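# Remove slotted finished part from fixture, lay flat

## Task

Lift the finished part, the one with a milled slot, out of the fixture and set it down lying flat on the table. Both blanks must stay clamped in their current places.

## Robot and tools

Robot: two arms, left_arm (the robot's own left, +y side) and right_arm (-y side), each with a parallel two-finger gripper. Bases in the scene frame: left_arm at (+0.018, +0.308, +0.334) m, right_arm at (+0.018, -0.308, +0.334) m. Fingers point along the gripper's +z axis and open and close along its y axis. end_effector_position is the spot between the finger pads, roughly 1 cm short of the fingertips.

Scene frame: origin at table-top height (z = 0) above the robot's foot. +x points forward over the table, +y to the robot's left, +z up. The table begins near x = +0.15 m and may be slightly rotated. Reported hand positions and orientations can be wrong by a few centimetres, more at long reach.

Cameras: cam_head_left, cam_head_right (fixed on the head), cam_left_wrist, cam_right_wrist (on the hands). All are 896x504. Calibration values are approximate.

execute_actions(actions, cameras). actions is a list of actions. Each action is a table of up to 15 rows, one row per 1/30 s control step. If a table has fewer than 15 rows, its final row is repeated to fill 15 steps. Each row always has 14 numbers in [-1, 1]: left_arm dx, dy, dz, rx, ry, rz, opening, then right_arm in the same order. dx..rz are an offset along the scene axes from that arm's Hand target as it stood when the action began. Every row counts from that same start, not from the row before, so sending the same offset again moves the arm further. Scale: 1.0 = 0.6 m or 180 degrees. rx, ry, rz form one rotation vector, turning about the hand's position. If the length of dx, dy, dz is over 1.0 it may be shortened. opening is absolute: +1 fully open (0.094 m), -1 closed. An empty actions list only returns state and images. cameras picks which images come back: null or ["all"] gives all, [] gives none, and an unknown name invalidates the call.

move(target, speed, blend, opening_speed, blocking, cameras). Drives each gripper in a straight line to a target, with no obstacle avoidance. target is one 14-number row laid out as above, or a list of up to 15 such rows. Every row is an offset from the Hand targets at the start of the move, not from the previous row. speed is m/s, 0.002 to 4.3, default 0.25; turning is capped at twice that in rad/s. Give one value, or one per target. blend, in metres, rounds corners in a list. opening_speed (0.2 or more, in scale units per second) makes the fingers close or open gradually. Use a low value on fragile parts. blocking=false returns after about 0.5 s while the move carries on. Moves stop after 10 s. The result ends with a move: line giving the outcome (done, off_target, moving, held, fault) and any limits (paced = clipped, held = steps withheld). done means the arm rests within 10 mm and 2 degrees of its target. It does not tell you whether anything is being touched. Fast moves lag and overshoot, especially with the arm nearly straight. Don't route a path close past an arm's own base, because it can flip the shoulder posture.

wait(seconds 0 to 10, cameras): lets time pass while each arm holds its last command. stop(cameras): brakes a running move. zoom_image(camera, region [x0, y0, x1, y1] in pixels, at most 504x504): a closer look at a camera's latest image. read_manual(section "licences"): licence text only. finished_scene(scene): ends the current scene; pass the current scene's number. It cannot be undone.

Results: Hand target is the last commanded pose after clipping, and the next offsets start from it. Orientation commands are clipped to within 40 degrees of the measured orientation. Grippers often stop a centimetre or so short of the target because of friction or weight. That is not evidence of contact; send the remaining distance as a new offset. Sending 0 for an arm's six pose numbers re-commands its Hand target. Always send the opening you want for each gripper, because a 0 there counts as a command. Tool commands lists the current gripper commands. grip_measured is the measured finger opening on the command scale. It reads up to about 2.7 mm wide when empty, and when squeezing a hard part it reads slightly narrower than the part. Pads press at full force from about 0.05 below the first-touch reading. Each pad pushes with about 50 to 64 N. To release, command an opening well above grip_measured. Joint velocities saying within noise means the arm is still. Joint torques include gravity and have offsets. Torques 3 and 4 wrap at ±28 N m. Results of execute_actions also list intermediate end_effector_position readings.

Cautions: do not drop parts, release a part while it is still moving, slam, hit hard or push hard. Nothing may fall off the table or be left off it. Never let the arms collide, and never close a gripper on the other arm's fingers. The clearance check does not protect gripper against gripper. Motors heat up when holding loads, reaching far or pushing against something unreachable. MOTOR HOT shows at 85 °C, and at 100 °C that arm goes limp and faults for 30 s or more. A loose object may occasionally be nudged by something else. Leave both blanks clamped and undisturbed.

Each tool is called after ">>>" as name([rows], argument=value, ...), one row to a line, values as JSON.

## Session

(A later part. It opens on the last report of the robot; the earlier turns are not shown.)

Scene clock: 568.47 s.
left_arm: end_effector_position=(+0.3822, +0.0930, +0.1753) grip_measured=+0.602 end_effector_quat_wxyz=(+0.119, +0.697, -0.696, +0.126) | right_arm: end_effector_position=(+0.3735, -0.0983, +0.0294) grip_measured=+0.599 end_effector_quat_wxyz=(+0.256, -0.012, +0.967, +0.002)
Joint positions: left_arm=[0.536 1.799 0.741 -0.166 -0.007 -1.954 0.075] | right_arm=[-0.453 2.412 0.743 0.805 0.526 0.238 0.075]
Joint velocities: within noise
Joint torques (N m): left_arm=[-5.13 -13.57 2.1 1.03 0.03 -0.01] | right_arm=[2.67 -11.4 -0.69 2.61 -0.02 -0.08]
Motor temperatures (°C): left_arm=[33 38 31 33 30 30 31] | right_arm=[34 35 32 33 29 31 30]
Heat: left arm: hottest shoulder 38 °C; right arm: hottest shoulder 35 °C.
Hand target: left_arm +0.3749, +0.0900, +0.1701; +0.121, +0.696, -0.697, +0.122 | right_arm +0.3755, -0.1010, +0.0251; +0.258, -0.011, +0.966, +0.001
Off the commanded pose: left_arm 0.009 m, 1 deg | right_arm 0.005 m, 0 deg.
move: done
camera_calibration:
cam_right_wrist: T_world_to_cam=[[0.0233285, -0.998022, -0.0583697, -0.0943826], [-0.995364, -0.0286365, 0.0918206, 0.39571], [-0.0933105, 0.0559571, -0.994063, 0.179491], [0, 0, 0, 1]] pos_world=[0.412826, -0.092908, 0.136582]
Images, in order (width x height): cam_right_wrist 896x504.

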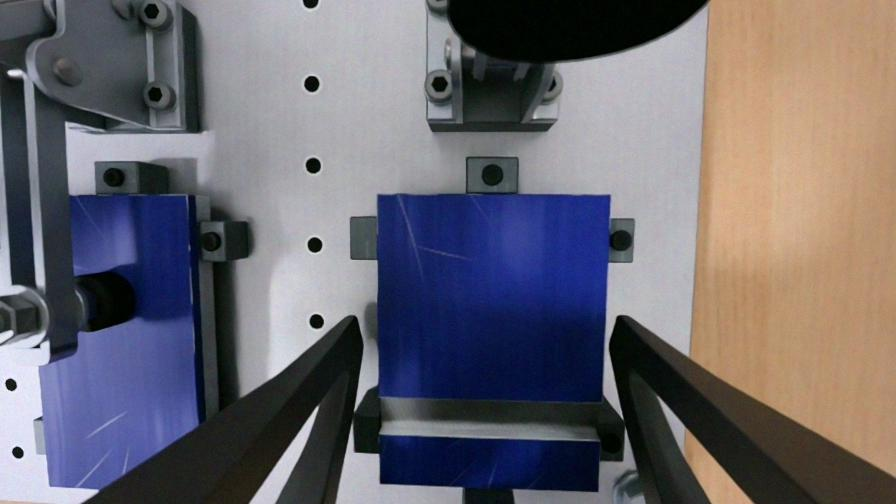

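>>> zoom_image(camera="cam_right_wrist", region=[370, 180, 620, 215])

>>> zoom_image(camera="cam_right_wrist", region=[370, 390, 620, 504])

Scaled by 2.016 from the camera's 896x504 image, which has a finer 1280x720 frame.

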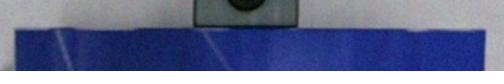

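Scaled by 2.016 from the camera's 896x504 image, which has a finer 1280x720 frame.

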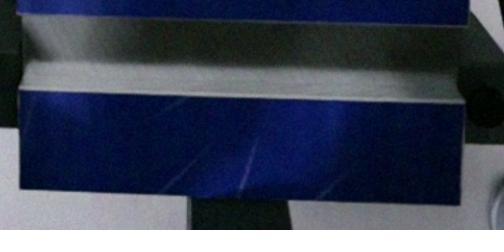

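>>> zoom_image(camera="cam_right_wrist", region=[320, 290, 400, 350])

>>> zoom_image(camera="cam_right_wrist", region=[580, 290, 660, 350])

Scaled by 6.300 from the camera's 896x504 image, which has a finer 1280x720 frame.

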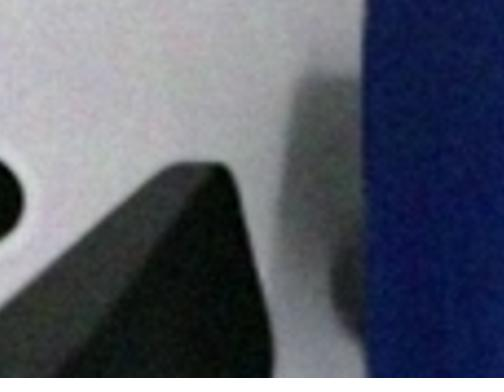

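Scaled by 6.300 from the camera's 896x504 image, which has a finer 1280x720 frame.

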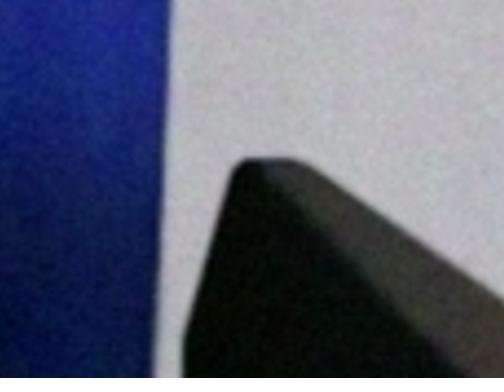

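>>> move([
  [0,0,0,0,0,0,0.6, 0.0,0.0,0.04,0,0,-0.0065,0.6],
  [0,0,0,0,0,0,0.6, 0.0,-0.0005,0.0,0,0,-0.0065,0.6],
], speed=0.08, cameras=["cam_right_wrist"])

>>> zoom_image(camera="cam_right_wrist", region=[370, 180, 620, 230])

>>> zoom_image(camera="cam_right_wrist", region=[370, 390, 620, 504])

Scene clock: 679.67 s.
left_arm: end_effector_position=(+0.3822, +0.0930, +0.1753) grip_measured=+0.602 end_effector_quat_wxyz=(+0.119, +0.697, -0.696, +0.126) | right_arm: end_effector_position=(+0.3741, -0.0999, +0.0291) grip_measured=+0.599 end_effector_quat_wxyz=(+0.256, -0.005, +0.967, -0.002)
Joint positions: left_arm=[0.536 1.799 0.741 -0.166 -0.007 -1.954 0.075] | right_arm=[-0.453 2.411 0.746 0.798 0.538 0.252 0.075]
Joint velocities: within noise
Joint torques (N m): left_arm=[-5.13 -13.51 2.11 1.05 0.02 -0.01] | right_arm=[2.96 -11.52 -0.58 2.45 -0.05 -0.04]
Motor temperatures (°C): left_arm=[33 37 31 33 30 30 31] | right_arm=[34 34 32 33 29 31 30]
Heat: left arm: hottest shoulder 37 °C; right arm: hottest waist 34 °C.
Hand target: left_arm +0.3749, +0.0900, +0.1701; +0.121, +0.696, -0.697, +0.122 | right_arm +0.3754, -0.1012, +0.0251; +0.258, -0.001, +0.966, -0.001
Off the commanded pose: left_arm 0.009 m, 1 deg | right_arm 0.004 m, 1 deg.
move: done
camera_calibration:
cam_right_wrist: T_world_to_cam=[[0.00644636, -0.998554, -0.0533709, -0.0899778], [-0.995695, -0.0113448, 0.0919929, 0.398139], [-0.0924653, 0.0525481, -0.994328, 0.178722], [0, 0, 0, 1]] pos_world=[0.413531, -0.0947224, 0.136281]
Images, in order (width x height): cam_right_wrist 896x504.

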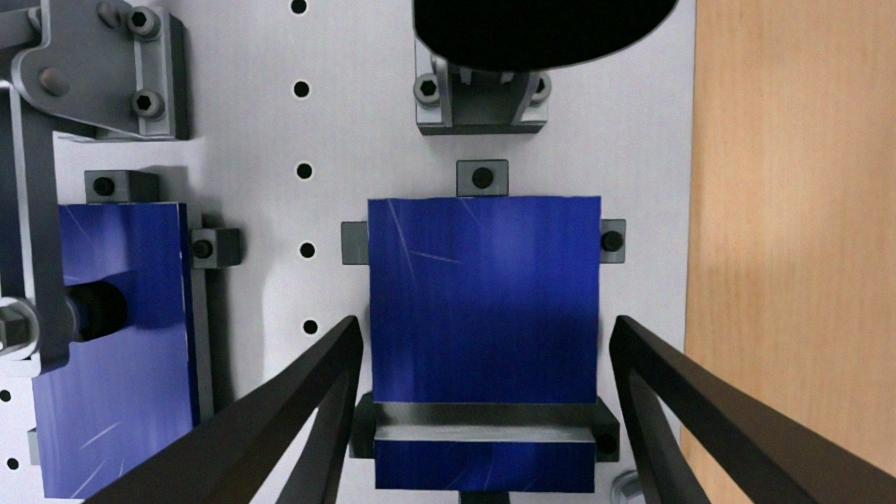

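Scaled by 2.016 from the camera's 896x504 image, which has a finer 1280x720 frame.

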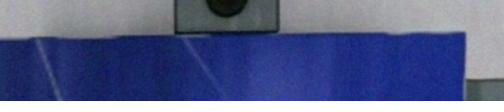

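Scaled by 2.016 from the camera's 896x504 image, which has a finer 1280x720 frame.

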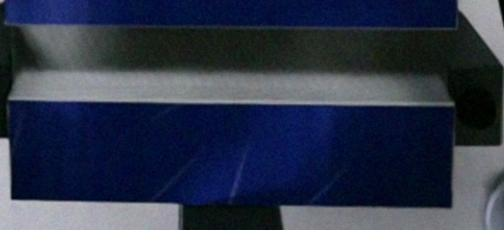

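>>> move([
  [0,0,0,0,0,0,0.6, 0,0,0,0,0,0,0.24],
], opening_speed=0.3, cameras=["cam_right_wrist"])

Scene clock: 692.87 s.
left_arm: end_effector_position=(+0.3822, +0.0930, +0.1753) grip_measured=+0.602 end_effector_quat_wxyz=(+0.119, +0.697, -0.696, +0.126) | right_arm: end_effector_position=(+0.3744, -0.0992, +0.0290) grip_measured=+0.261 end_effector_quat_wxyz=(+0.255, -0.005, +0.967, -0.001)
Joint positions: left_arm=[0.536 1.799 0.741 -0.166 -0.007 -1.954 0.075] | right_arm=[-0.453 2.411 0.747 0.798 0.535 0.252 0.059]
Joint velocities: within noise
Joint torques (N m): left_arm=[-5.25 -13.57 2.09 1.02 0.03 -0.01] | right_arm=[2.84 -11.34 -0.64 2.45 0.14 -0.04]
Motor temperatures (°C): left_arm=[33 37 31 33 30 30 31] | right_arm=[34 34 32 33 29 31 30]
Heat: left arm: hottest shoulder 37 °C; right arm: hottest waist 34 °C.
Hand target: left_arm +0.3749, +0.0900, +0.1701; +0.121, +0.696, -0.697, +0.122 | right_arm +0.3754, -0.1012, +0.0251; +0.258, -0.001, +0.966, -0.001
Off the commanded pose: left_arm 0.009 m, 1 deg | right_arm 0.005 m, 1 deg.
move: done
camera_calibration:
cam_right_wrist: T_world_to_cam=[[0.00783497, -0.998365, -0.0566185, -0.0896027], [-0.995647, -0.0130471, 0.0922819, 0.398233], [-0.0928697, 0.0556491, -0.994122, 0.179057], [0, 0, 0, 1]] pos_world=[0.413831, -0.0942248, 0.136181]
Images, in order (width x height): cam_right_wrist 896x504.

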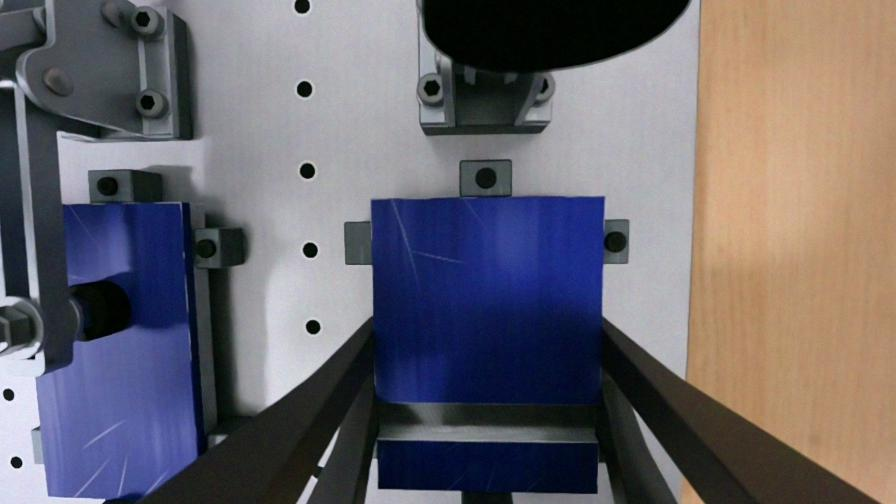

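>>> move([
  [0,0,0,0,0,0,0.6, 0.0372,0.0263,0.0378,0.0154,-0.0199,0,0.2],
], speed=0.1, cameras=["cam_right_wrist","cam_left_wrist"])

>>> zoom_image(camera="cam_left_wrist", region=[400, 230, 620, 420])

Scene clock: 706.03 s.
left_arm: end_effector_position=(+0.3822, +0.0930, +0.1753) grip_measured=+0.602 end_effector_quat_wxyz=(+0.119, +0.697, -0.696, +0.126) | right_arm: end_effector_position=(+0.3756, -0.0976, +0.0297) grip_measured=+0.258 end_effector_quat_wxyz=(+0.257, -0.004, +0.966, +0.004)
Joint positions: left_arm=[0.536 1.799 0.741 -0.166 -0.007 -1.954 0.075] | right_arm=[-0.453 2.411 0.747 0.805 0.528 0.252 0.059]
Joint velocities: within noise
Joint torques (N m): left_arm=[-5.19 -13.51 2.09 1.03 0.02 -0.01] | right_arm=[3.84 -15.27 -0.59 3.41 -0.15 -0.06]
Motor temperatures (°C): left_arm=[33 37 31 33 30 30 31] | right_arm=[34 34 32 33 29 31 31]
Heat: left arm: hottest shoulder 37 °C; right arm: hottest waist 34 °C.
Hand target: left_arm +0.3749, +0.0900, +0.1701; +0.121, +0.696, -0.697, +0.122 | right_arm +0.3978, -0.0854, +0.0478; +0.288, +0.006, +0.957, +0.022
Off the commanded pose: left_arm 0.009 m, 1 deg | right_arm 0.031 m, 4 deg.
move: off_target (right_arm)
camera_calibration:
cam_left_wrist: T_world_to_cam=[[0.998169, -0.0604545, -0.00202474, -0.363689], [-0.0325981, -0.565823, 0.823882, -0.0538344], [-0.0509531, -0.822308, -0.566757, 0.304364], [0, 0, 0, 1]] pos_world=[0.376776, 0.197833, 0.216117]
cam_right_wrist: T_world_to_cam=[[0.00896761, -0.997806, -0.0655966, -0.0880549], [-0.996021, -0.01473, 0.0878971, 0.399448], [-0.0886705, 0.0645473, -0.993967, 0.179055], [0, 0, 0, 1]] pos_world=[0.414525, -0.0935354, 0.137089]
Images, in order (width x height): cam_left_wrist 896x504, cam_right_wrist 896x504.

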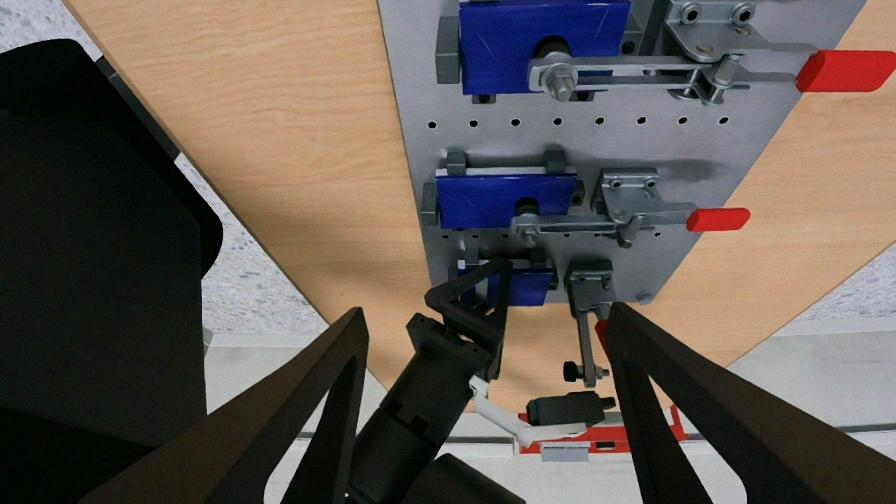

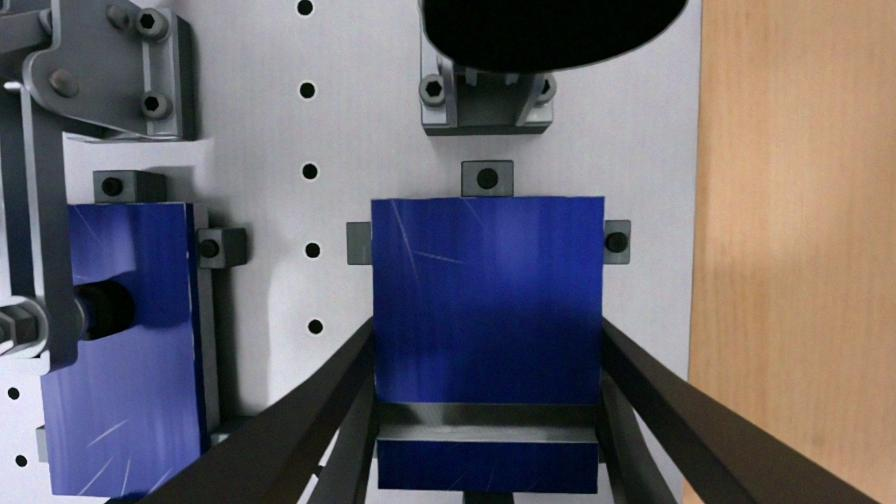

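Scaled by 2.291 from the camera's 896x504 image, which has a finer 1280x720 frame.

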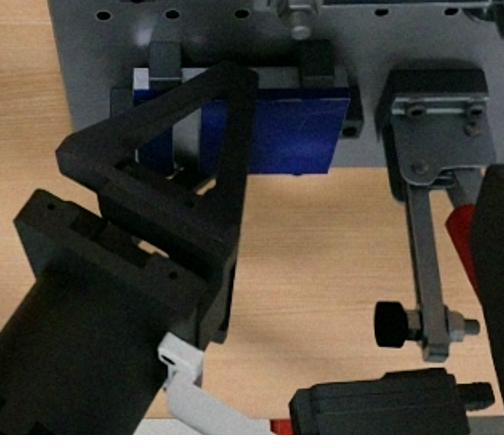

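>>> move([
  [0,0,0,0,0,0,0.6, 0.0372,0.0263,0.0378,0.0115,-0.0199,0,0.2],
], speed=0.1, cameras=["cam_right_wrist"])

Scene clock: 712.07 s.
left_arm: end_effector_position=(+0.3822, +0.0930, +0.1753) grip_measured=+0.602 end_effector_quat_wxyz=(+0.119, +0.697, -0.696, +0.126) | right_arm: end_effector_position=(+0.3776, -0.0971, +0.0342) grip_measured=+0.258 end_effector_quat_wxyz=(+0.260, -0.004, +0.966, +0.007)
Joint positions: left_arm=[0.536 1.799 0.741 -0.166 -0.007 -1.954 0.075] | right_arm=[-0.452 2.399 0.741 0.806 0.525 0.252 0.059]
Joint velocities: within noise
Joint torques (N m): left_arm=[-5.07 -13.51 2.09 1.02 0.02 -0.01] | right_arm=[6.01 -17.79 0.38 4.21 -0.07 -0.09]
Motor temperatures (°C): left_arm=[33 37 31 33 30 30 31] | right_arm=[34 34 32 33 29 31 31]
Heat: left arm: hottest shoulder 37 °C; right arm: hottest waist 34 °C.
Hand target: left_arm +0.3749, +0.0900, +0.1701; +0.121, +0.696, -0.697, +0.122 | right_arm +0.4201, -0.0697, +0.0704; +0.318, +0.010, +0.947, +0.039
Off the commanded pose: left_arm 0.009 m, 1 deg | right_arm 0.062 m, 8 deg.
move: off_target (right_arm)
camera_calibration:
cam_right_wrist: T_world_to_cam=[[0.00956448, -0.997431, -0.070986, -0.087315], [-0.996481, -0.015419, 0.0823908, 0.401427], [-0.0832737, 0.0699482, -0.994069, 0.182149], [0, 0, 0, 1]] pos_world=[0.416018, -0.0936421, 0.141797]
Images, in order (width x height): cam_right_wrist 896x504.

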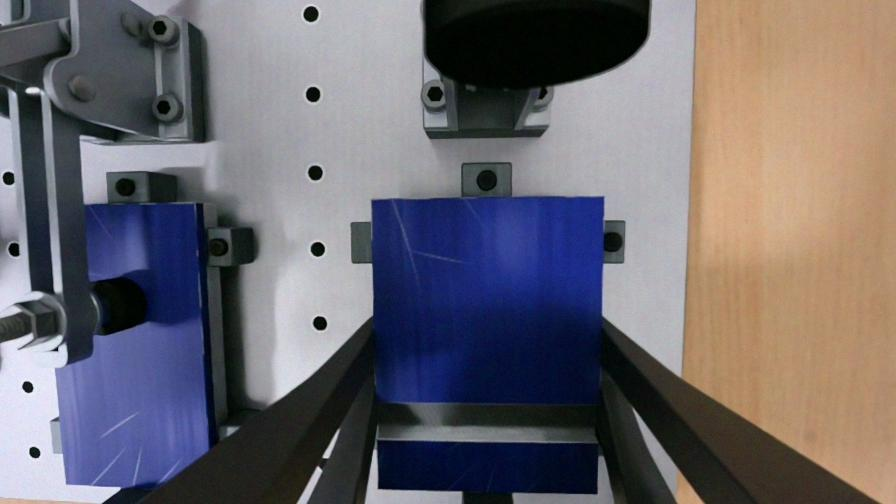

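>>> execute_actions(actions=[], cameras=["cam_right_wrist","cam_left_wrist"])

Scene clock: 742.40 s.
left_arm: end_effector_position=(+0.3822, +0.0930, +0.1753) grip_measured=+0.602 end_effector_quat_wxyz=(+0.119, +0.697, -0.696, +0.126) | right_arm: end_effector_position=(+0.3776, -0.0971, +0.0342) grip_measured=+0.258 end_effector_quat_wxyz=(+0.260, -0.004, +0.966, +0.007)
Joint positions: left_arm=[0.536 1.799 0.741 -0.166 -0.007 -1.954 0.075] | right_arm=[-0.452 2.399 0.741 0.806 0.525 0.252 0.059]
Joint velocities: within noise
Joint torques (N m): left_arm=[-5.25 -13.51 2.1 1.03 0.02 -0.01] | right_arm=[5.95 -17.38 0.39 4.22 -0.07 -0.08]
Motor temperatures (°C): left_arm=[33 37 31 33 30 30 31] | right_arm=[34 35 32 33 29 31 31]
Heat: left arm: hottest shoulder 37 °C; right arm: hottest shoulder 35 °C.
Hand target: left_arm +0.3749, +0.0900, +0.1701; +0.121, +0.696, -0.697, +0.122 | right_arm +0.4201, -0.0697, +0.0704; +0.318, +0.010, +0.947, +0.039
Tool commands: left_gripper/opening=+0.6 right_gripper/opening=+0.2
Off the commanded pose: left_arm 0.009 m, 1 deg | right_arm 0.062 m, 8 deg.
camera_calibration:
cam_left_wrist: T_world_to_cam=[[0.998169, -0.0604545, -0.00202474, -0.363689], [-0.0325981, -0.565823, 0.823882, -0.0538344], [-0.0509531, -0.822308, -0.566757, 0.304364], [0, 0, 0, 1]] pos_world=[0.376776, 0.197833, 0.216117]
cam_right_wrist: T_world_to_cam=[[0.00956448, -0.997431, -0.070986, -0.087315], [-0.996481, -0.015419, 0.0823908, 0.401427], [-0.0832737, 0.0699482, -0.994069, 0.182149], [0, 0, 0, 1]] pos_world=[0.416018, -0.0936421, 0.141797]
Images, in order (width x height): cam_left_wrist 896x504, cam_right_wrist 896x504.

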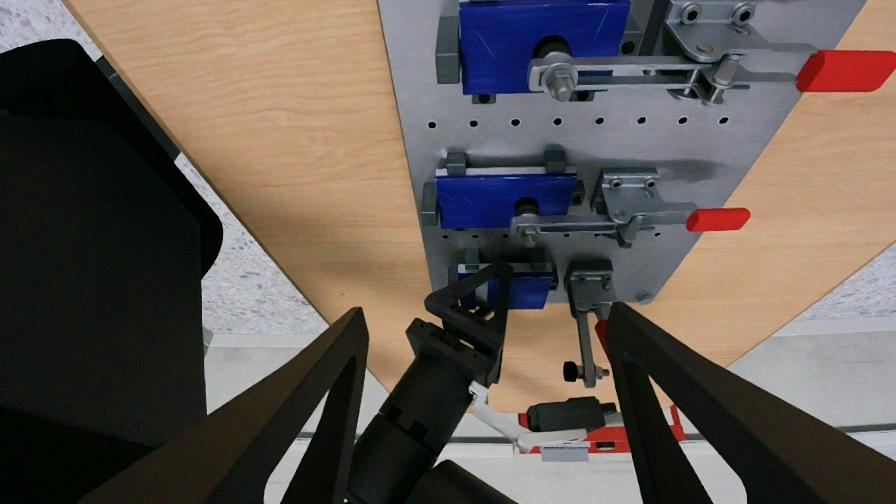

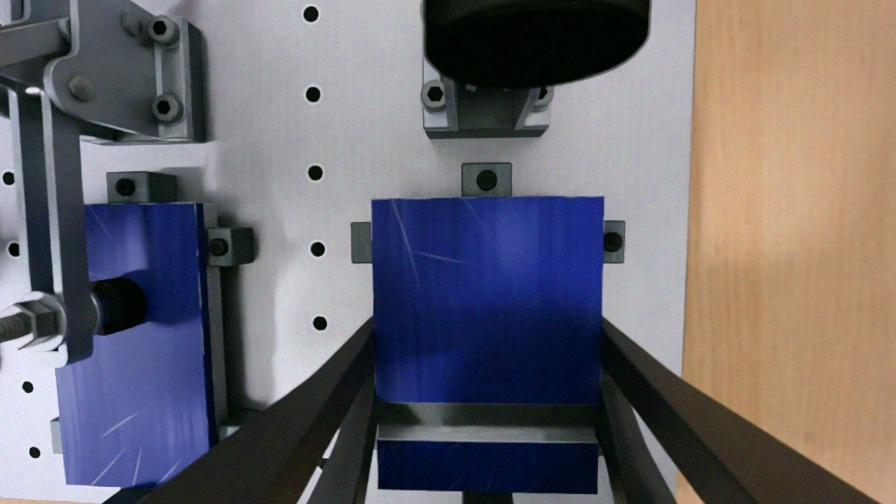

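>>> execute_actions([
  [[0,0,0,0,0,0,0.6,0.006,0.004,0.018,0,0,0,0.2]],
], cameras=["cam_right_wrist"])

>>> zoom_image(camera="cam_right_wrist", region=[330, 150, 650, 504])

Scene clock: 748.00 s.
left_arm: end_effector_position=(+0.3822, +0.0930, +0.1753) grip_measured=+0.602 end_effector_quat_wxyz=(+0.119, +0.697, -0.696, +0.126) | right_arm: end_effector_position=(+0.3972, -0.0820, +0.0625) grip_measured=+0.258 end_effector_quat_wxyz=(+0.286, +0.000, +0.958, +0.023)
Joint positions: left_arm=[0.536 1.799 0.741 -0.166 -0.007 -1.954 0.075] | right_arm=[-0.423 2.33 0.734 0.801 0.53 0.258 0.059]
Joint velocities: within noise
Joint torques (N m): left_arm=[-5.25 -13.51 2.1 1.05 0.02 -0.01] | right_arm=[4.84 -15.21 1.43 2.95 0.11 -0.08]
Motor temperatures (°C): left_arm=[33 37 31 33 30 30 31] | right_arm=[34 35 32 33 29 31 31]
Heat: left arm: hottest shoulder 37 °C; right arm: hottest shoulder 35 °C.
Hand target: left_arm +0.3749, +0.0900, +0.1701; +0.121, +0.696, -0.697, +0.122 | right_arm +0.4237, -0.0673, +0.0812; +0.318, +0.010, +0.947, +0.039
Off the commanded pose: left_arm 0.009 m, 1 deg | right_arm 0.036 m, 4 deg.
Step readings (end_effector_position of left_arm | right_arm):
0: (+0.3822, +0.0930, +0.1753) | (+0.3776, -0.0971, +0.0342)
1: (+0.3822, +0.0930, +0.1753) | (+0.3777, -0.0970, +0.0343)
2: (+0.3822, +0.0930, +0.1753) | (+0.3776, -0.0969, +0.0345)
4: (+0.3822, +0.0930, +0.1753) | (+0.3780, -0.0968, +0.0367)
8: (+0.3822, +0.0930, +0.1753) | (+0.3782, -0.0965, +0.0421)
15: (+0.3822, +0.0930, +0.1753) | (+0.3972, -0.0819, +0.0625)
camera_calibration:
cam_right_wrist: T_world_to_cam=[[0.0141712, -0.994455, -0.104208, -0.0699917], [-0.999438, -0.0172545, 0.0287459, 0.423239], [-0.0303845, 0.103742, -0.99414, 0.192657], [0, 0, 0, 1]] pos_world=[0.429847, -0.0822875, 0.172068]
Images, in order (width x height): cam_right_wrist 896x504.

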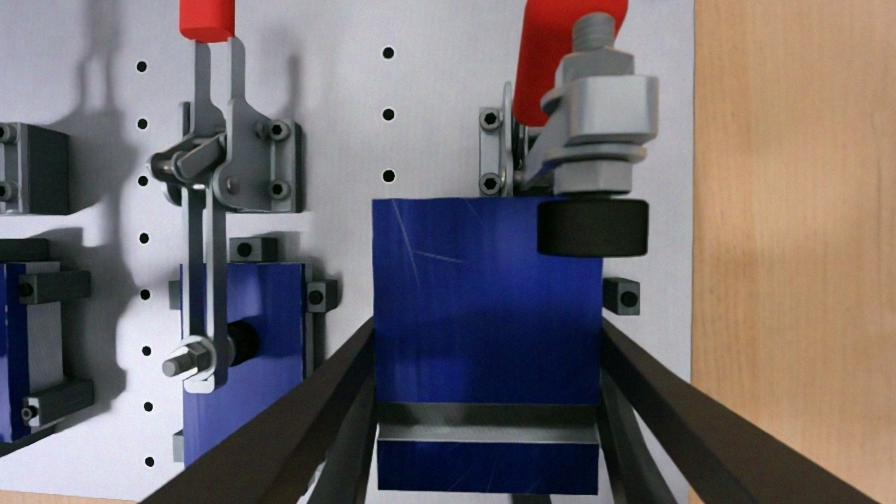

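Scaled by 1.424 from the camera's 896x504 image, which has a finer 1280x720 frame.

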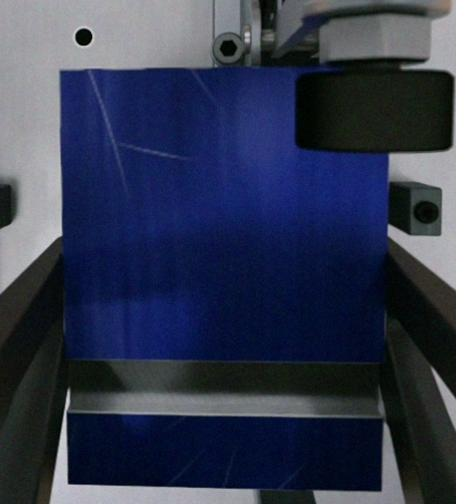

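>>> move([
  [0,0,0,0,0,0,0.6,-0.10,-0.045,0.012,-0.0268,0.0400,0.0013,0.2],
  [0,0,0,0,0,0,0.6,-0.10,-0.045,0.07,-0.0268,0.0400,0.0013,0.2],
], speed=0.1, cameras=["cam_right_wrist","cam_left_wrist"])

Scene clock: 768.47 s.
left_arm: end_effector_position=(+0.3822, +0.0930, +0.1753) grip_measured=+0.602 end_effector_quat_wxyz=(+0.119, +0.697, -0.696, +0.126) | right_arm: end_effector_position=(+0.3621, -0.0981, +0.1161) grip_measured=+0.258 end_effector_quat_wxyz=(+0.253, -0.005, +0.967, -0.005)
Joint positions: left_arm=[0.536 1.799 0.741 -0.166 -0.007 -1.954 0.075] | right_arm=[-0.346 2.137 0.603 0.606 0.608 0.355 0.059]
Joint velocities: within noise
Joint torques (N m): left_arm=[-5.13 -13.51 2.1 1.03 0.03 -0.01] | right_arm=[4.25 -13.1 0.02 1.16 0.32 0.04]
Motor temperatures (°C): left_arm=[33 37 31 33 30 30 31] | right_arm=[34 36 32 33 29 31 31]
Heat: left arm: hottest shoulder 37 °C; right arm: hottest shoulder 36 °C.
Hand target: left_arm +0.3749, +0.0900, +0.1701; +0.121, +0.696, -0.697, +0.122 | right_arm +0.3635, -0.0943, +0.1232; +0.258, -0.003, +0.966, -0.001
Off the commanded pose: left_arm 0.009 m, 1 deg | right_arm 0.008 m, 1 deg.
move: done
camera_calibration:
cam_left_wrist: T_world_to_cam=[[0.998169, -0.0604545, -0.00202474, -0.363689], [-0.0325981, -0.565823, 0.823882, -0.0538344], [-0.0509531, -0.822308, -0.566757, 0.304364], [0, 0, 0, 1]] pos_world=[0.376776, 0.197833, 0.216117]
cam_right_wrist: T_world_to_cam=[[0.00444856, -0.998789, -0.049005, -0.0831637], [-0.995317, -0.00915449, 0.0962285, 0.377842], [-0.0965606, 0.0483474, -0.994152, 0.265059], [0, 0, 0, 1]] pos_world=[0.402037, -0.092419, 0.223074]
Images, in order (width x height): cam_left_wrist 896x504, cam_right_wrist 896x504.

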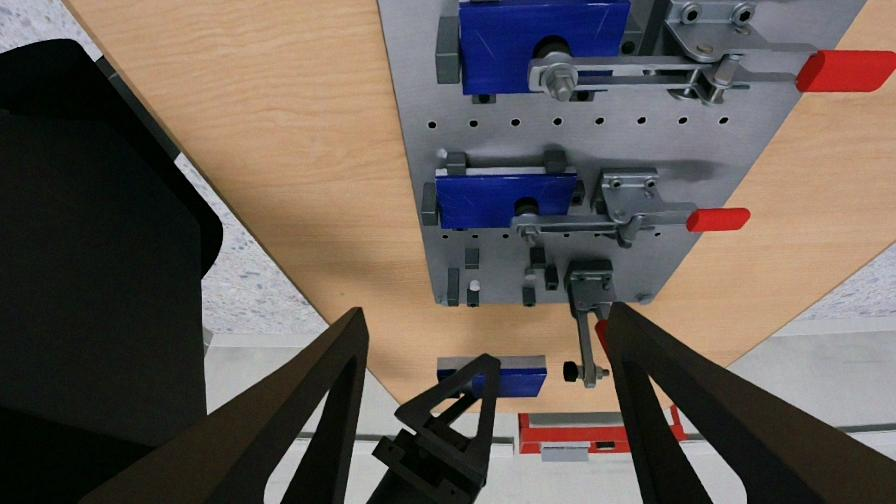

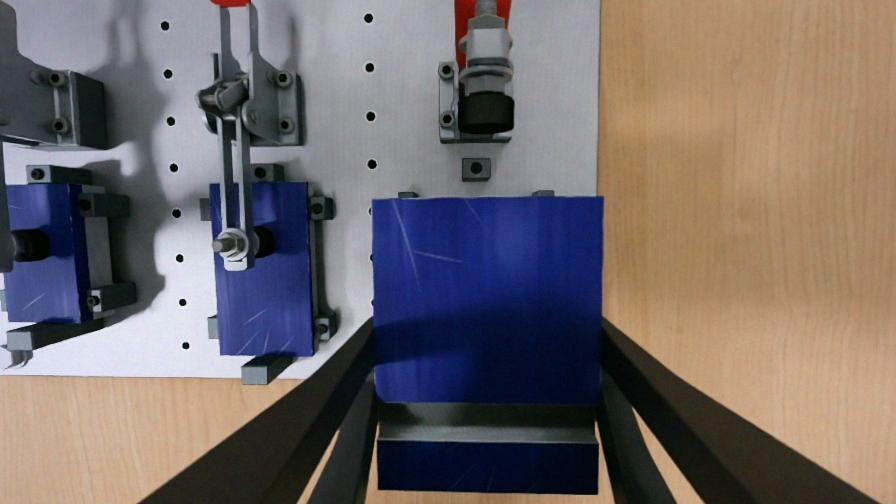

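>>> execute_actions([
  [[0,0,0,0,0,0,0.6,0,-0.05,0,0,0,0,0.2]],
], cameras=["cam_head_left","cam_head_right"])

Scene clock: 775.47 s.
left_arm: end_effector_position=(+0.3822, +0.0930, +0.1753) grip_measured=+0.602 end_effector_quat_wxyz=(+0.119, +0.697, -0.696, +0.126) | right_arm: end_effector_position=(+0.3529, -0.1267, +0.1144) grip_measured=+0.258 end_effector_quat_wxyz=(+0.242, -0.008, +0.970, -0.008)
Joint positions: left_arm=[0.536 1.799 0.741 -0.166 -0.007 -1.954 0.075] | right_arm=[-0.403 2.119 0.544 0.648 0.57 0.307 0.059]
Joint velocities: within noise
Joint torques (N m): left_arm=[-5.19 -13.51 2.09 1.05 0.03 -0.01] | right_arm=[2.55 -12.4 -0.5 2.65 0.06 -0.14]
Motor temperatures (°C): left_arm=[33 37 31 33 30 30 31] | right_arm=[34 36 32 33 29 31 32]
Heat: left arm: hottest shoulder 37 °C; right arm: hottest shoulder 36 °C.
Hand target: left_arm +0.3749, +0.0900, +0.1701; +0.121, +0.696, -0.697, +0.122 | right_arm +0.3636, -0.1244, +0.1233; +0.258, -0.003, +0.966, -0.001
Off the commanded pose: left_arm 0.009 m, 1 deg | right_arm 0.014 m, 2 deg.
Step readings (end_effector_position of left_arm | right_arm):
0: (+0.3822, +0.0930, +0.1753) | (+0.3621, -0.0981, +0.1160)
1: (+0.3822, +0.0930, +0.1753) | (+0.3621, -0.0981, +0.1160)
2: (+0.3822, +0.0930, +0.1753) | (+0.3600, -0.0990, +0.1158)
4: (+0.3822, +0.0930, +0.1753) | (+0.3575, -0.1010, +0.1159)
8: (+0.3822, +0.0930, +0.1753) | (+0.3525, -0.1182, +0.1151)
15: (+0.3822, +0.0930, +0.1753) | (+0.3515, -0.1273, +0.1132)
Images, in order (width x height): cam_head_left 896x504, cam_head_right 896x504.

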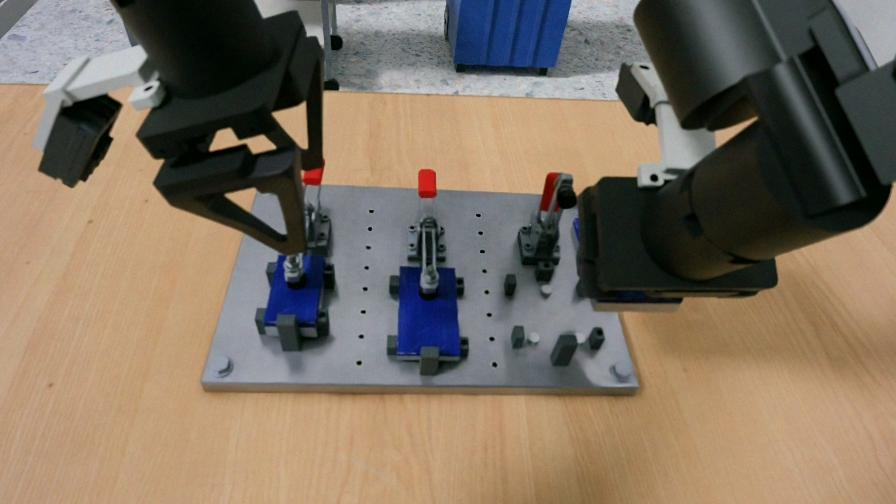

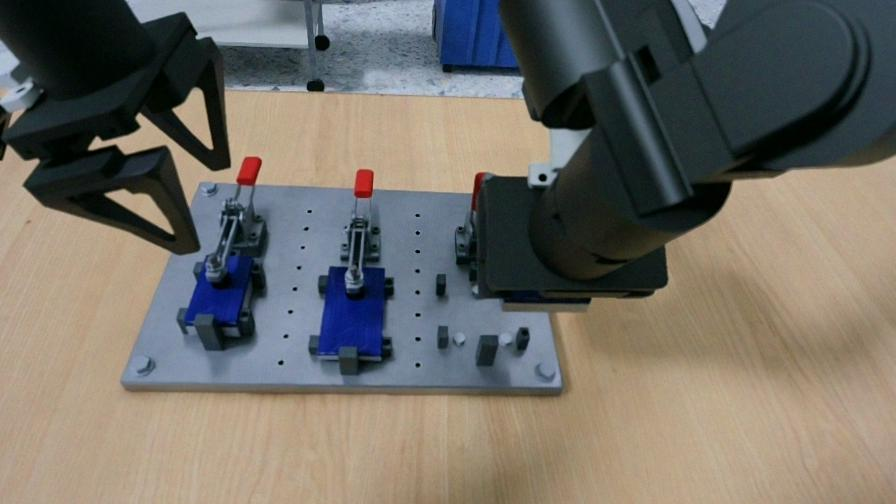

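>>> move([
  [0,0,0,0,0,0,0.6,0.0107,-0.2093,0,0,0,0,0.2],
  [0,0,0,0,0,0,0.6,0.0107,-0.2093,-0.150,0,0,0,0.2],
], speed=[0.2,0.12], blend=[0.02,0], cameras=["cam_right_wrist","cam_head_left","cam_head_right"])

Scene clock: 789.37 s.
left_arm: end_effector_position=(+0.3822, +0.0930, +0.1753) grip_measured=+0.602 end_effector_quat_wxyz=(+0.119, +0.697, -0.696, +0.126) | right_arm: end_effector_position=(+0.3654, -0.2477, +0.0328) grip_measured=+0.258 end_effector_quat_wxyz=(+0.248, -0.003, +0.969, +0.001)
Joint positions: left_arm=[0.536 1.799 0.741 -0.166 -0.007 -1.954 0.075] | right_arm=[-0.857 2.349 0.548 1.04 0.251 -0.054 0.059]
Joint velocities: within noise
Joint torques (N m): left_arm=[-5.25 -13.63 2.09 1.02 0.03 -0.01] | right_arm=[1.49 -10.34 -3.19 2.92 -0.17 -0.08]
Motor temperatures (°C): left_arm=[33 37 31 33 30 30 31] | right_arm=[34 36 32 33 29 31 32]
Heat: left arm: hottest shoulder 37 °C; right arm: hottest shoulder 36 °C.
Hand target: left_arm +0.3749, +0.0900, +0.1701; +0.121, +0.696, -0.697, +0.122 | right_arm +0.3699, -0.2499, +0.0332; +0.258, -0.003, +0.966, -0.001
Off the commanded pose: left_arm 0.009 m, 1 deg | right_arm 0.005 m, 1 deg.
move: done
camera_calibration:
cam_right_wrist: T_world_to_cam=[[0.00442754, -0.998184, -0.0600827, -0.236218], [-0.994048, -0.0109339, 0.108397, 0.386466], [-0.108858, 0.0592451, -0.99229, 0.196965], [0, 0, 0, 1]] pos_world=[0.406652, -0.243232, 0.139362]
Images, in order (width x height): cam_head_left 896x504, cam_head_right 896x504, cam_right_wrist 896x504.

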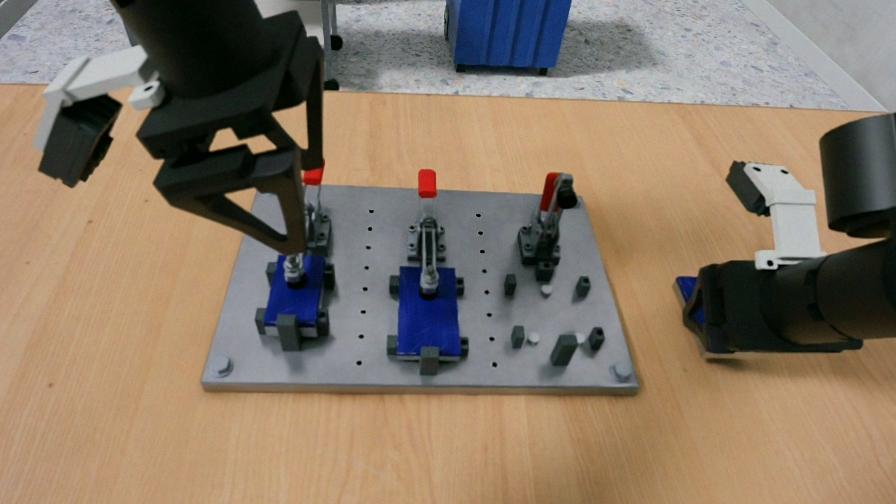

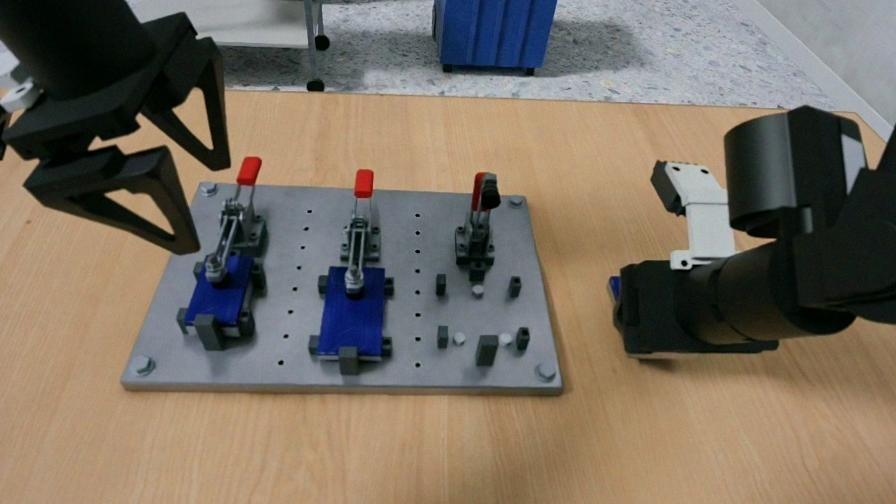

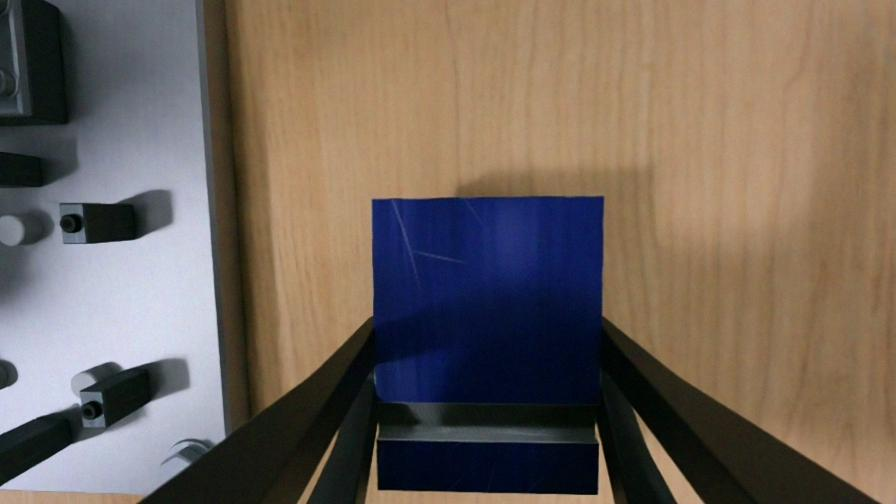

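>>> move([
  [0,0,0,0,0,0,0.6,0.0,0,-0.03,0,0,0,0.2],
], speed=0.05, cameras=["cam_head_right"])

>>> zoom_image(camera="cam_head_right", region=[560, 220, 760, 400])

Scene clock: 799.23 s.
left_arm: end_effector_position=(+0.3822, +0.0930, +0.1753) grip_measured=+0.602 end_effector_quat_wxyz=(+0.119, +0.697, -0.696, +0.126) | right_arm: end_effector_position=(+0.3662, -0.2474, +0.0153) grip_measured=+0.258 end_effector_quat_wxyz=(+0.248, -0.004, +0.969, +0.001)
Joint positions: left_arm=[0.536 1.799 0.741 -0.166 -0.007 -1.954 0.075] | right_arm=[-0.871 2.405 0.587 1.061 0.241 -0.064 0.059]
Joint velocities: within noise
Joint torques (N m): left_arm=[-5.3 -13.57 2.11 1.06 0.03 -0.01] | right_arm=[1.2 -10.4 -3.14 3.02 -0.16 -0.09]
Motor temperatures (°C): left_arm=[33 37 31 33 30 30 31] | right_arm=[34 36 32 33 29 31 32]
Heat: left arm: hottest shoulder 37 °C; right arm: hottest shoulder 36 °C.
Hand target: left_arm +0.3749, +0.0900, +0.1701; +0.121, +0.696, -0.697, +0.122 | right_arm +0.3701, -0.2499, +0.0153; +0.258, -0.003, +0.966, -0.001
Off the commanded pose: left_arm 0.009 m, 1 deg | right_arm 0.004 m, 1 deg.
move: done
Images, in order (width x height): cam_head_right 896x504.

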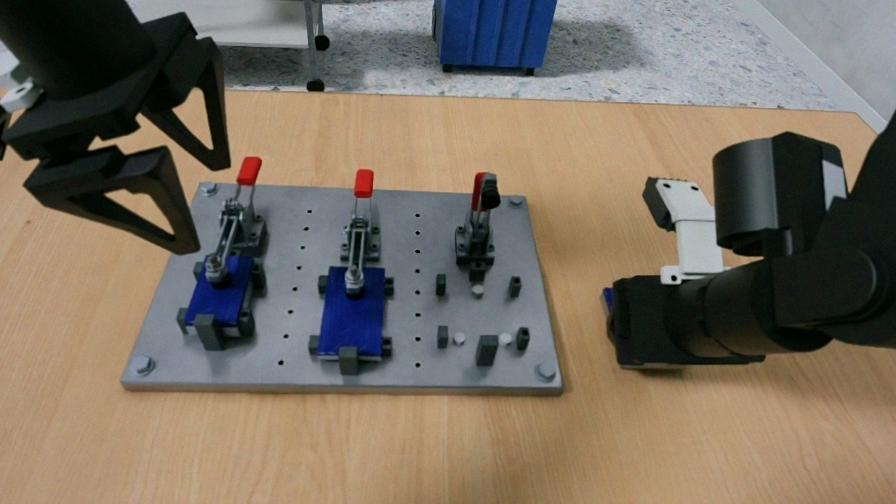

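Scaled by 2.520 from the camera's 896x504 image, which has a finer 1280x720 frame.

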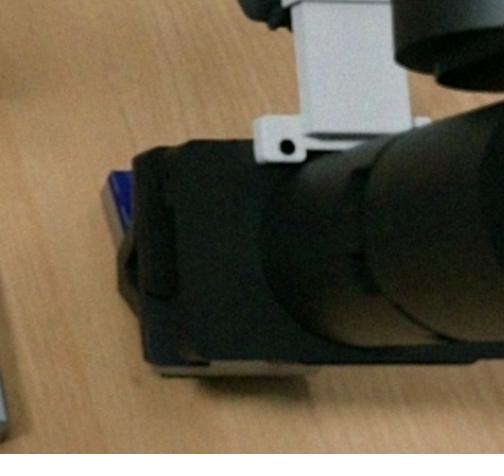

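>>> move([
  [0,0,0,0,0,0,0.6,0.0,0,-0.0115,0,0,0,0.2],
], speed=0.03, cameras=[])

>>> move([
  [0,0,0,0,0,0,0.6,0.0,0,-0.005,0,0,0,0.2],
], speed=0.03, cameras=["cam_right_wrist"])

Scene clock: 805.87 s.
left_arm: end_effector_position=(+0.3822, +0.0930, +0.1753) grip_measured=+0.602 end_effector_quat_wxyz=(+0.119, +0.697, -0.696, +0.126) | right_arm: end_effector_position=(+0.3675, -0.2472, +0.0116) grip_measured=+0.258 end_effector_quat_wxyz=(+0.251, -0.003, +0.968, +0.002)
Joint positions: left_arm=[0.536 1.799 0.741 -0.166 -0.007 -1.954 0.075] | right_arm=[-0.874 2.42 0.597 1.074 0.236 -0.067 0.059]
Joint velocities: within noise
Joint torques (N m): left_arm=[-5.19 -13.57 2.09 1.03 0.03 -0.01] | right_arm=[0.91 -9.58 -2.88 2.74 -0.12 -0.11]
Motor temperatures (°C): left_arm=[33 37 31 33 30 30 31] | right_arm=[34 36 32 33 29 31 32]
Heat: left arm: hottest shoulder 37 °C; right arm: hottest shoulder 36 °C.
Hand target: left_arm +0.3749, +0.0900, +0.1701; +0.121, +0.696, -0.697, +0.122 | right_arm +0.3702, -0.2499, +0.0084; +0.258, -0.003, +0.966, -0.001
Off the commanded pose: left_arm 0.009 m, 1 deg | right_arm 0.005 m, 1 deg.
move: done
No camera images: "cameras" was empty.

Scene clock: 806.63 s.
left_arm: end_effector_position=(+0.3822, +0.0930, +0.1753) grip_measured=+0.602 end_effector_quat_wxyz=(+0.119, +0.697, -0.696, +0.126) | right_arm: end_effector_position=(+0.3694, -0.2467, +0.0112) grip_measured=+0.258 end_effector_quat_wxyz=(+0.255, -0.002, +0.967, +0.003)
Joint positions: left_arm=[0.536 1.799 0.741 -0.166 -0.007 -1.954 0.075] | right_arm=[-0.875 2.424 0.6 1.082 0.233 -0.067 0.059]
Joint velocities: within noise
Joint torques (N m): left_arm=[-5.13 -13.63 2.09 1.03 0.03 0] | right_arm=[0.91 -9.11 -2.63 2.55 -0.05 -0.12]
Motor temperatures (°C): left_arm=[33 37 31 33 30 30 31] | right_arm=[34 35 32 33 29 31 32]
Heat: left arm: hottest shoulder 37 °C; right arm: hottest shoulder 35 °C.
Hand target: left_arm +0.3749, +0.0900, +0.1701; +0.121, +0.696, -0.697, +0.122 | right_arm +0.3701, -0.2499, +0.0053; +0.258, -0.003, +0.966, -0.001
Off the commanded pose: left_arm 0.009 m, 1 deg | right_arm 0.007 m, 1 deg.
move: done
camera_calibration:
cam_right_wrist: T_world_to_cam=[[0.00435648, -0.997821, -0.0658291, -0.2363], [-0.995689, -0.010428, 0.092171, 0.393725], [-0.0926566, 0.0651438, -0.993565, 0.171332], [0, 0, 0, 1]] pos_world=[0.408932, -0.242841, 0.118384]
Images, in order (width x height): cam_right_wrist 896x504.

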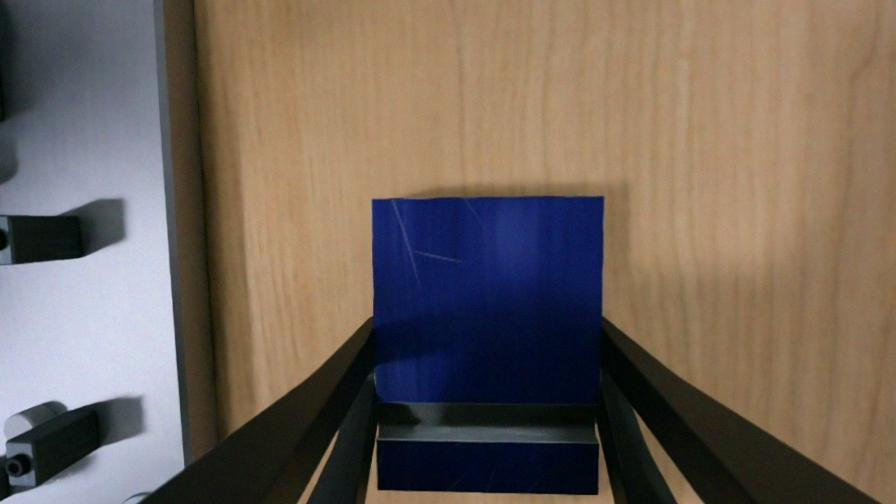

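>>> move([
  [0,0,0,0,0,0,0.6,0.0,0,-0.008,0,0,0,0.2],
], speed=0.03, cameras=[])

>>> move([
  [0,0,0,0,0,0,0.6,0.0,0,-0.005,0,0,0,0.2],
], speed=0.03, cameras=["cam_right_wrist","cam_head_left"])

>>> zoom_image(camera="cam_head_left", region=[620, 240, 820, 400])

Scene clock: 818.83 s.
left_arm: end_effector_position=(+0.3822, +0.0930, +0.1753) grip_measured=+0.602 end_effector_quat_wxyz=(+0.119, +0.697, -0.696, +0.126) | right_arm: end_effector_position=(+0.3715, -0.2461, +0.0108) grip_measured=+0.258 end_effector_quat_wxyz=(+0.261, -0.001, +0.965, +0.006)
Joint positions: left_arm=[0.536 1.799 0.741 -0.166 -0.007 -1.954 0.075] | right_arm=[-0.876 2.43 0.603 1.096 0.228 -0.067 0.059]
Joint velocities: within noise
Joint torques (N m): left_arm=[-5.25 -13.63 2.11 1.01 0.03 0] | right_arm=[0.73 -8.47 -2.04 2.19 0.02 -0.18]
Motor temperatures (°C): left_arm=[33 37 31 33 30 30 31] | right_arm=[34 35 32 33 29 31 32]
Heat: left arm: hottest shoulder 37 °C; right arm: hottest shoulder 35 °C.
Hand target: left_arm +0.3749, +0.0900, +0.1701; +0.121, +0.696, -0.697, +0.122 | right_arm +0.3701, -0.2500, +0.0005; +0.258, -0.003, +0.966, -0.001
Off the commanded pose: left_arm 0.009 m, 1 deg | right_arm 0.011 m, 1 deg.
move: off_target (right_arm)
No camera images: "cameras" was empty.

Scene clock: 819.60 s.
left_arm: end_effector_position=(+0.3822, +0.0930, +0.1753) grip_measured=+0.602 end_effector_quat_wxyz=(+0.119, +0.697, -0.696, +0.126) | right_arm: end_effector_position=(+0.3714, -0.2460, +0.0106) grip_measured=+0.258 end_effector_quat_wxyz=(+0.263, -0.001, +0.965, +0.006)
Joint positions: left_arm=[0.536 1.799 0.741 -0.166 -0.007 -1.954 0.075] | right_arm=[-0.876 2.433 0.603 1.104 0.227 -0.067 0.059]
Joint velocities: within noise
Joint torques (N m): left_arm=[-5.25 -13.63 2.09 1.06 0.02 -0.01] | right_arm=[0.73 -7.71 -1.44 2.1 -0.04 -0.14]
Motor temperatures (°C): left_arm=[33 37 31 33 30 30 31] | right_arm=[34 35 32 33 29 31 32]
Heat: left arm: hottest shoulder 37 °C; right arm: hottest shoulder 35 °C.
Hand target: left_arm +0.3749, +0.0900, +0.1701; +0.121, +0.696, -0.697, +0.122 | right_arm +0.3701, -0.2499, -0.0025; +0.258, -0.003, +0.966, -0.001
Off the commanded pose: left_arm 0.009 m, 1 deg | right_arm 0.014 m, 1 deg.
move: off_target (right_arm)
camera_calibration:
cam_right_wrist: T_world_to_cam=[[0.00332453, -0.99747, -0.071016, -0.235181], [-0.996975, -0.00882101, 0.0772252, 0.396781], [-0.0776562, 0.0705444, -0.994481, 0.166767], [0, 0, 0, 1]] pos_world=[0.409313, -0.24285, 0.118503]
Images, in order (width x height): cam_head_left 896x504, cam_right_wrist 896x504.

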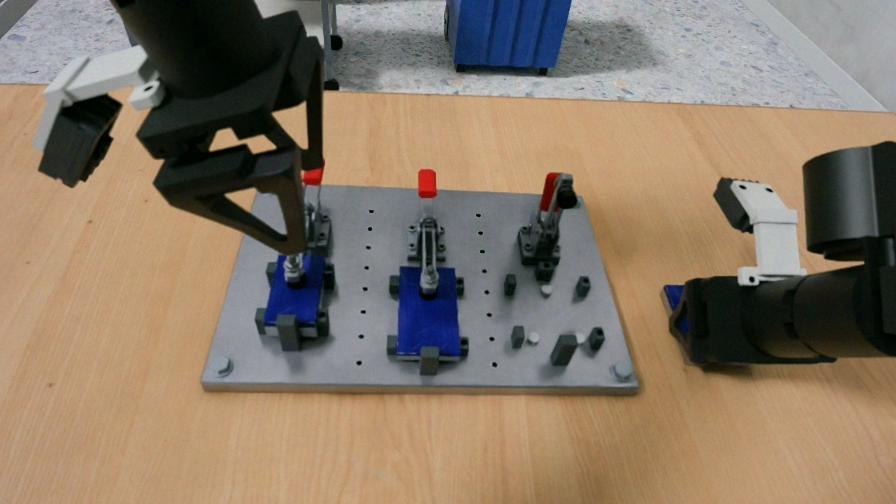

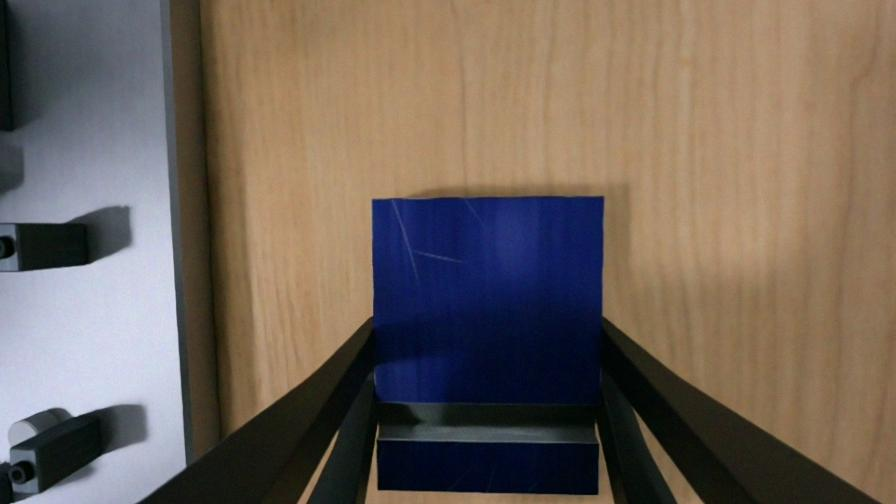

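Scaled by 2.520 from the camera's 896x504 image, which has a finer 1280x720 frame.

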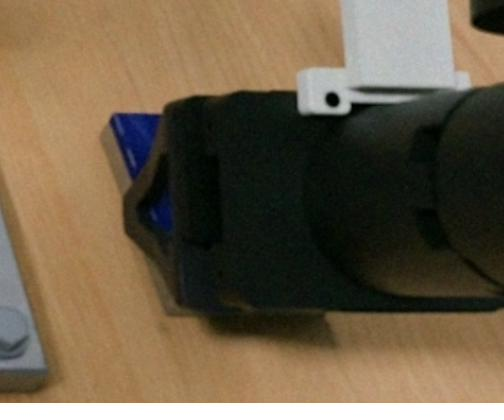

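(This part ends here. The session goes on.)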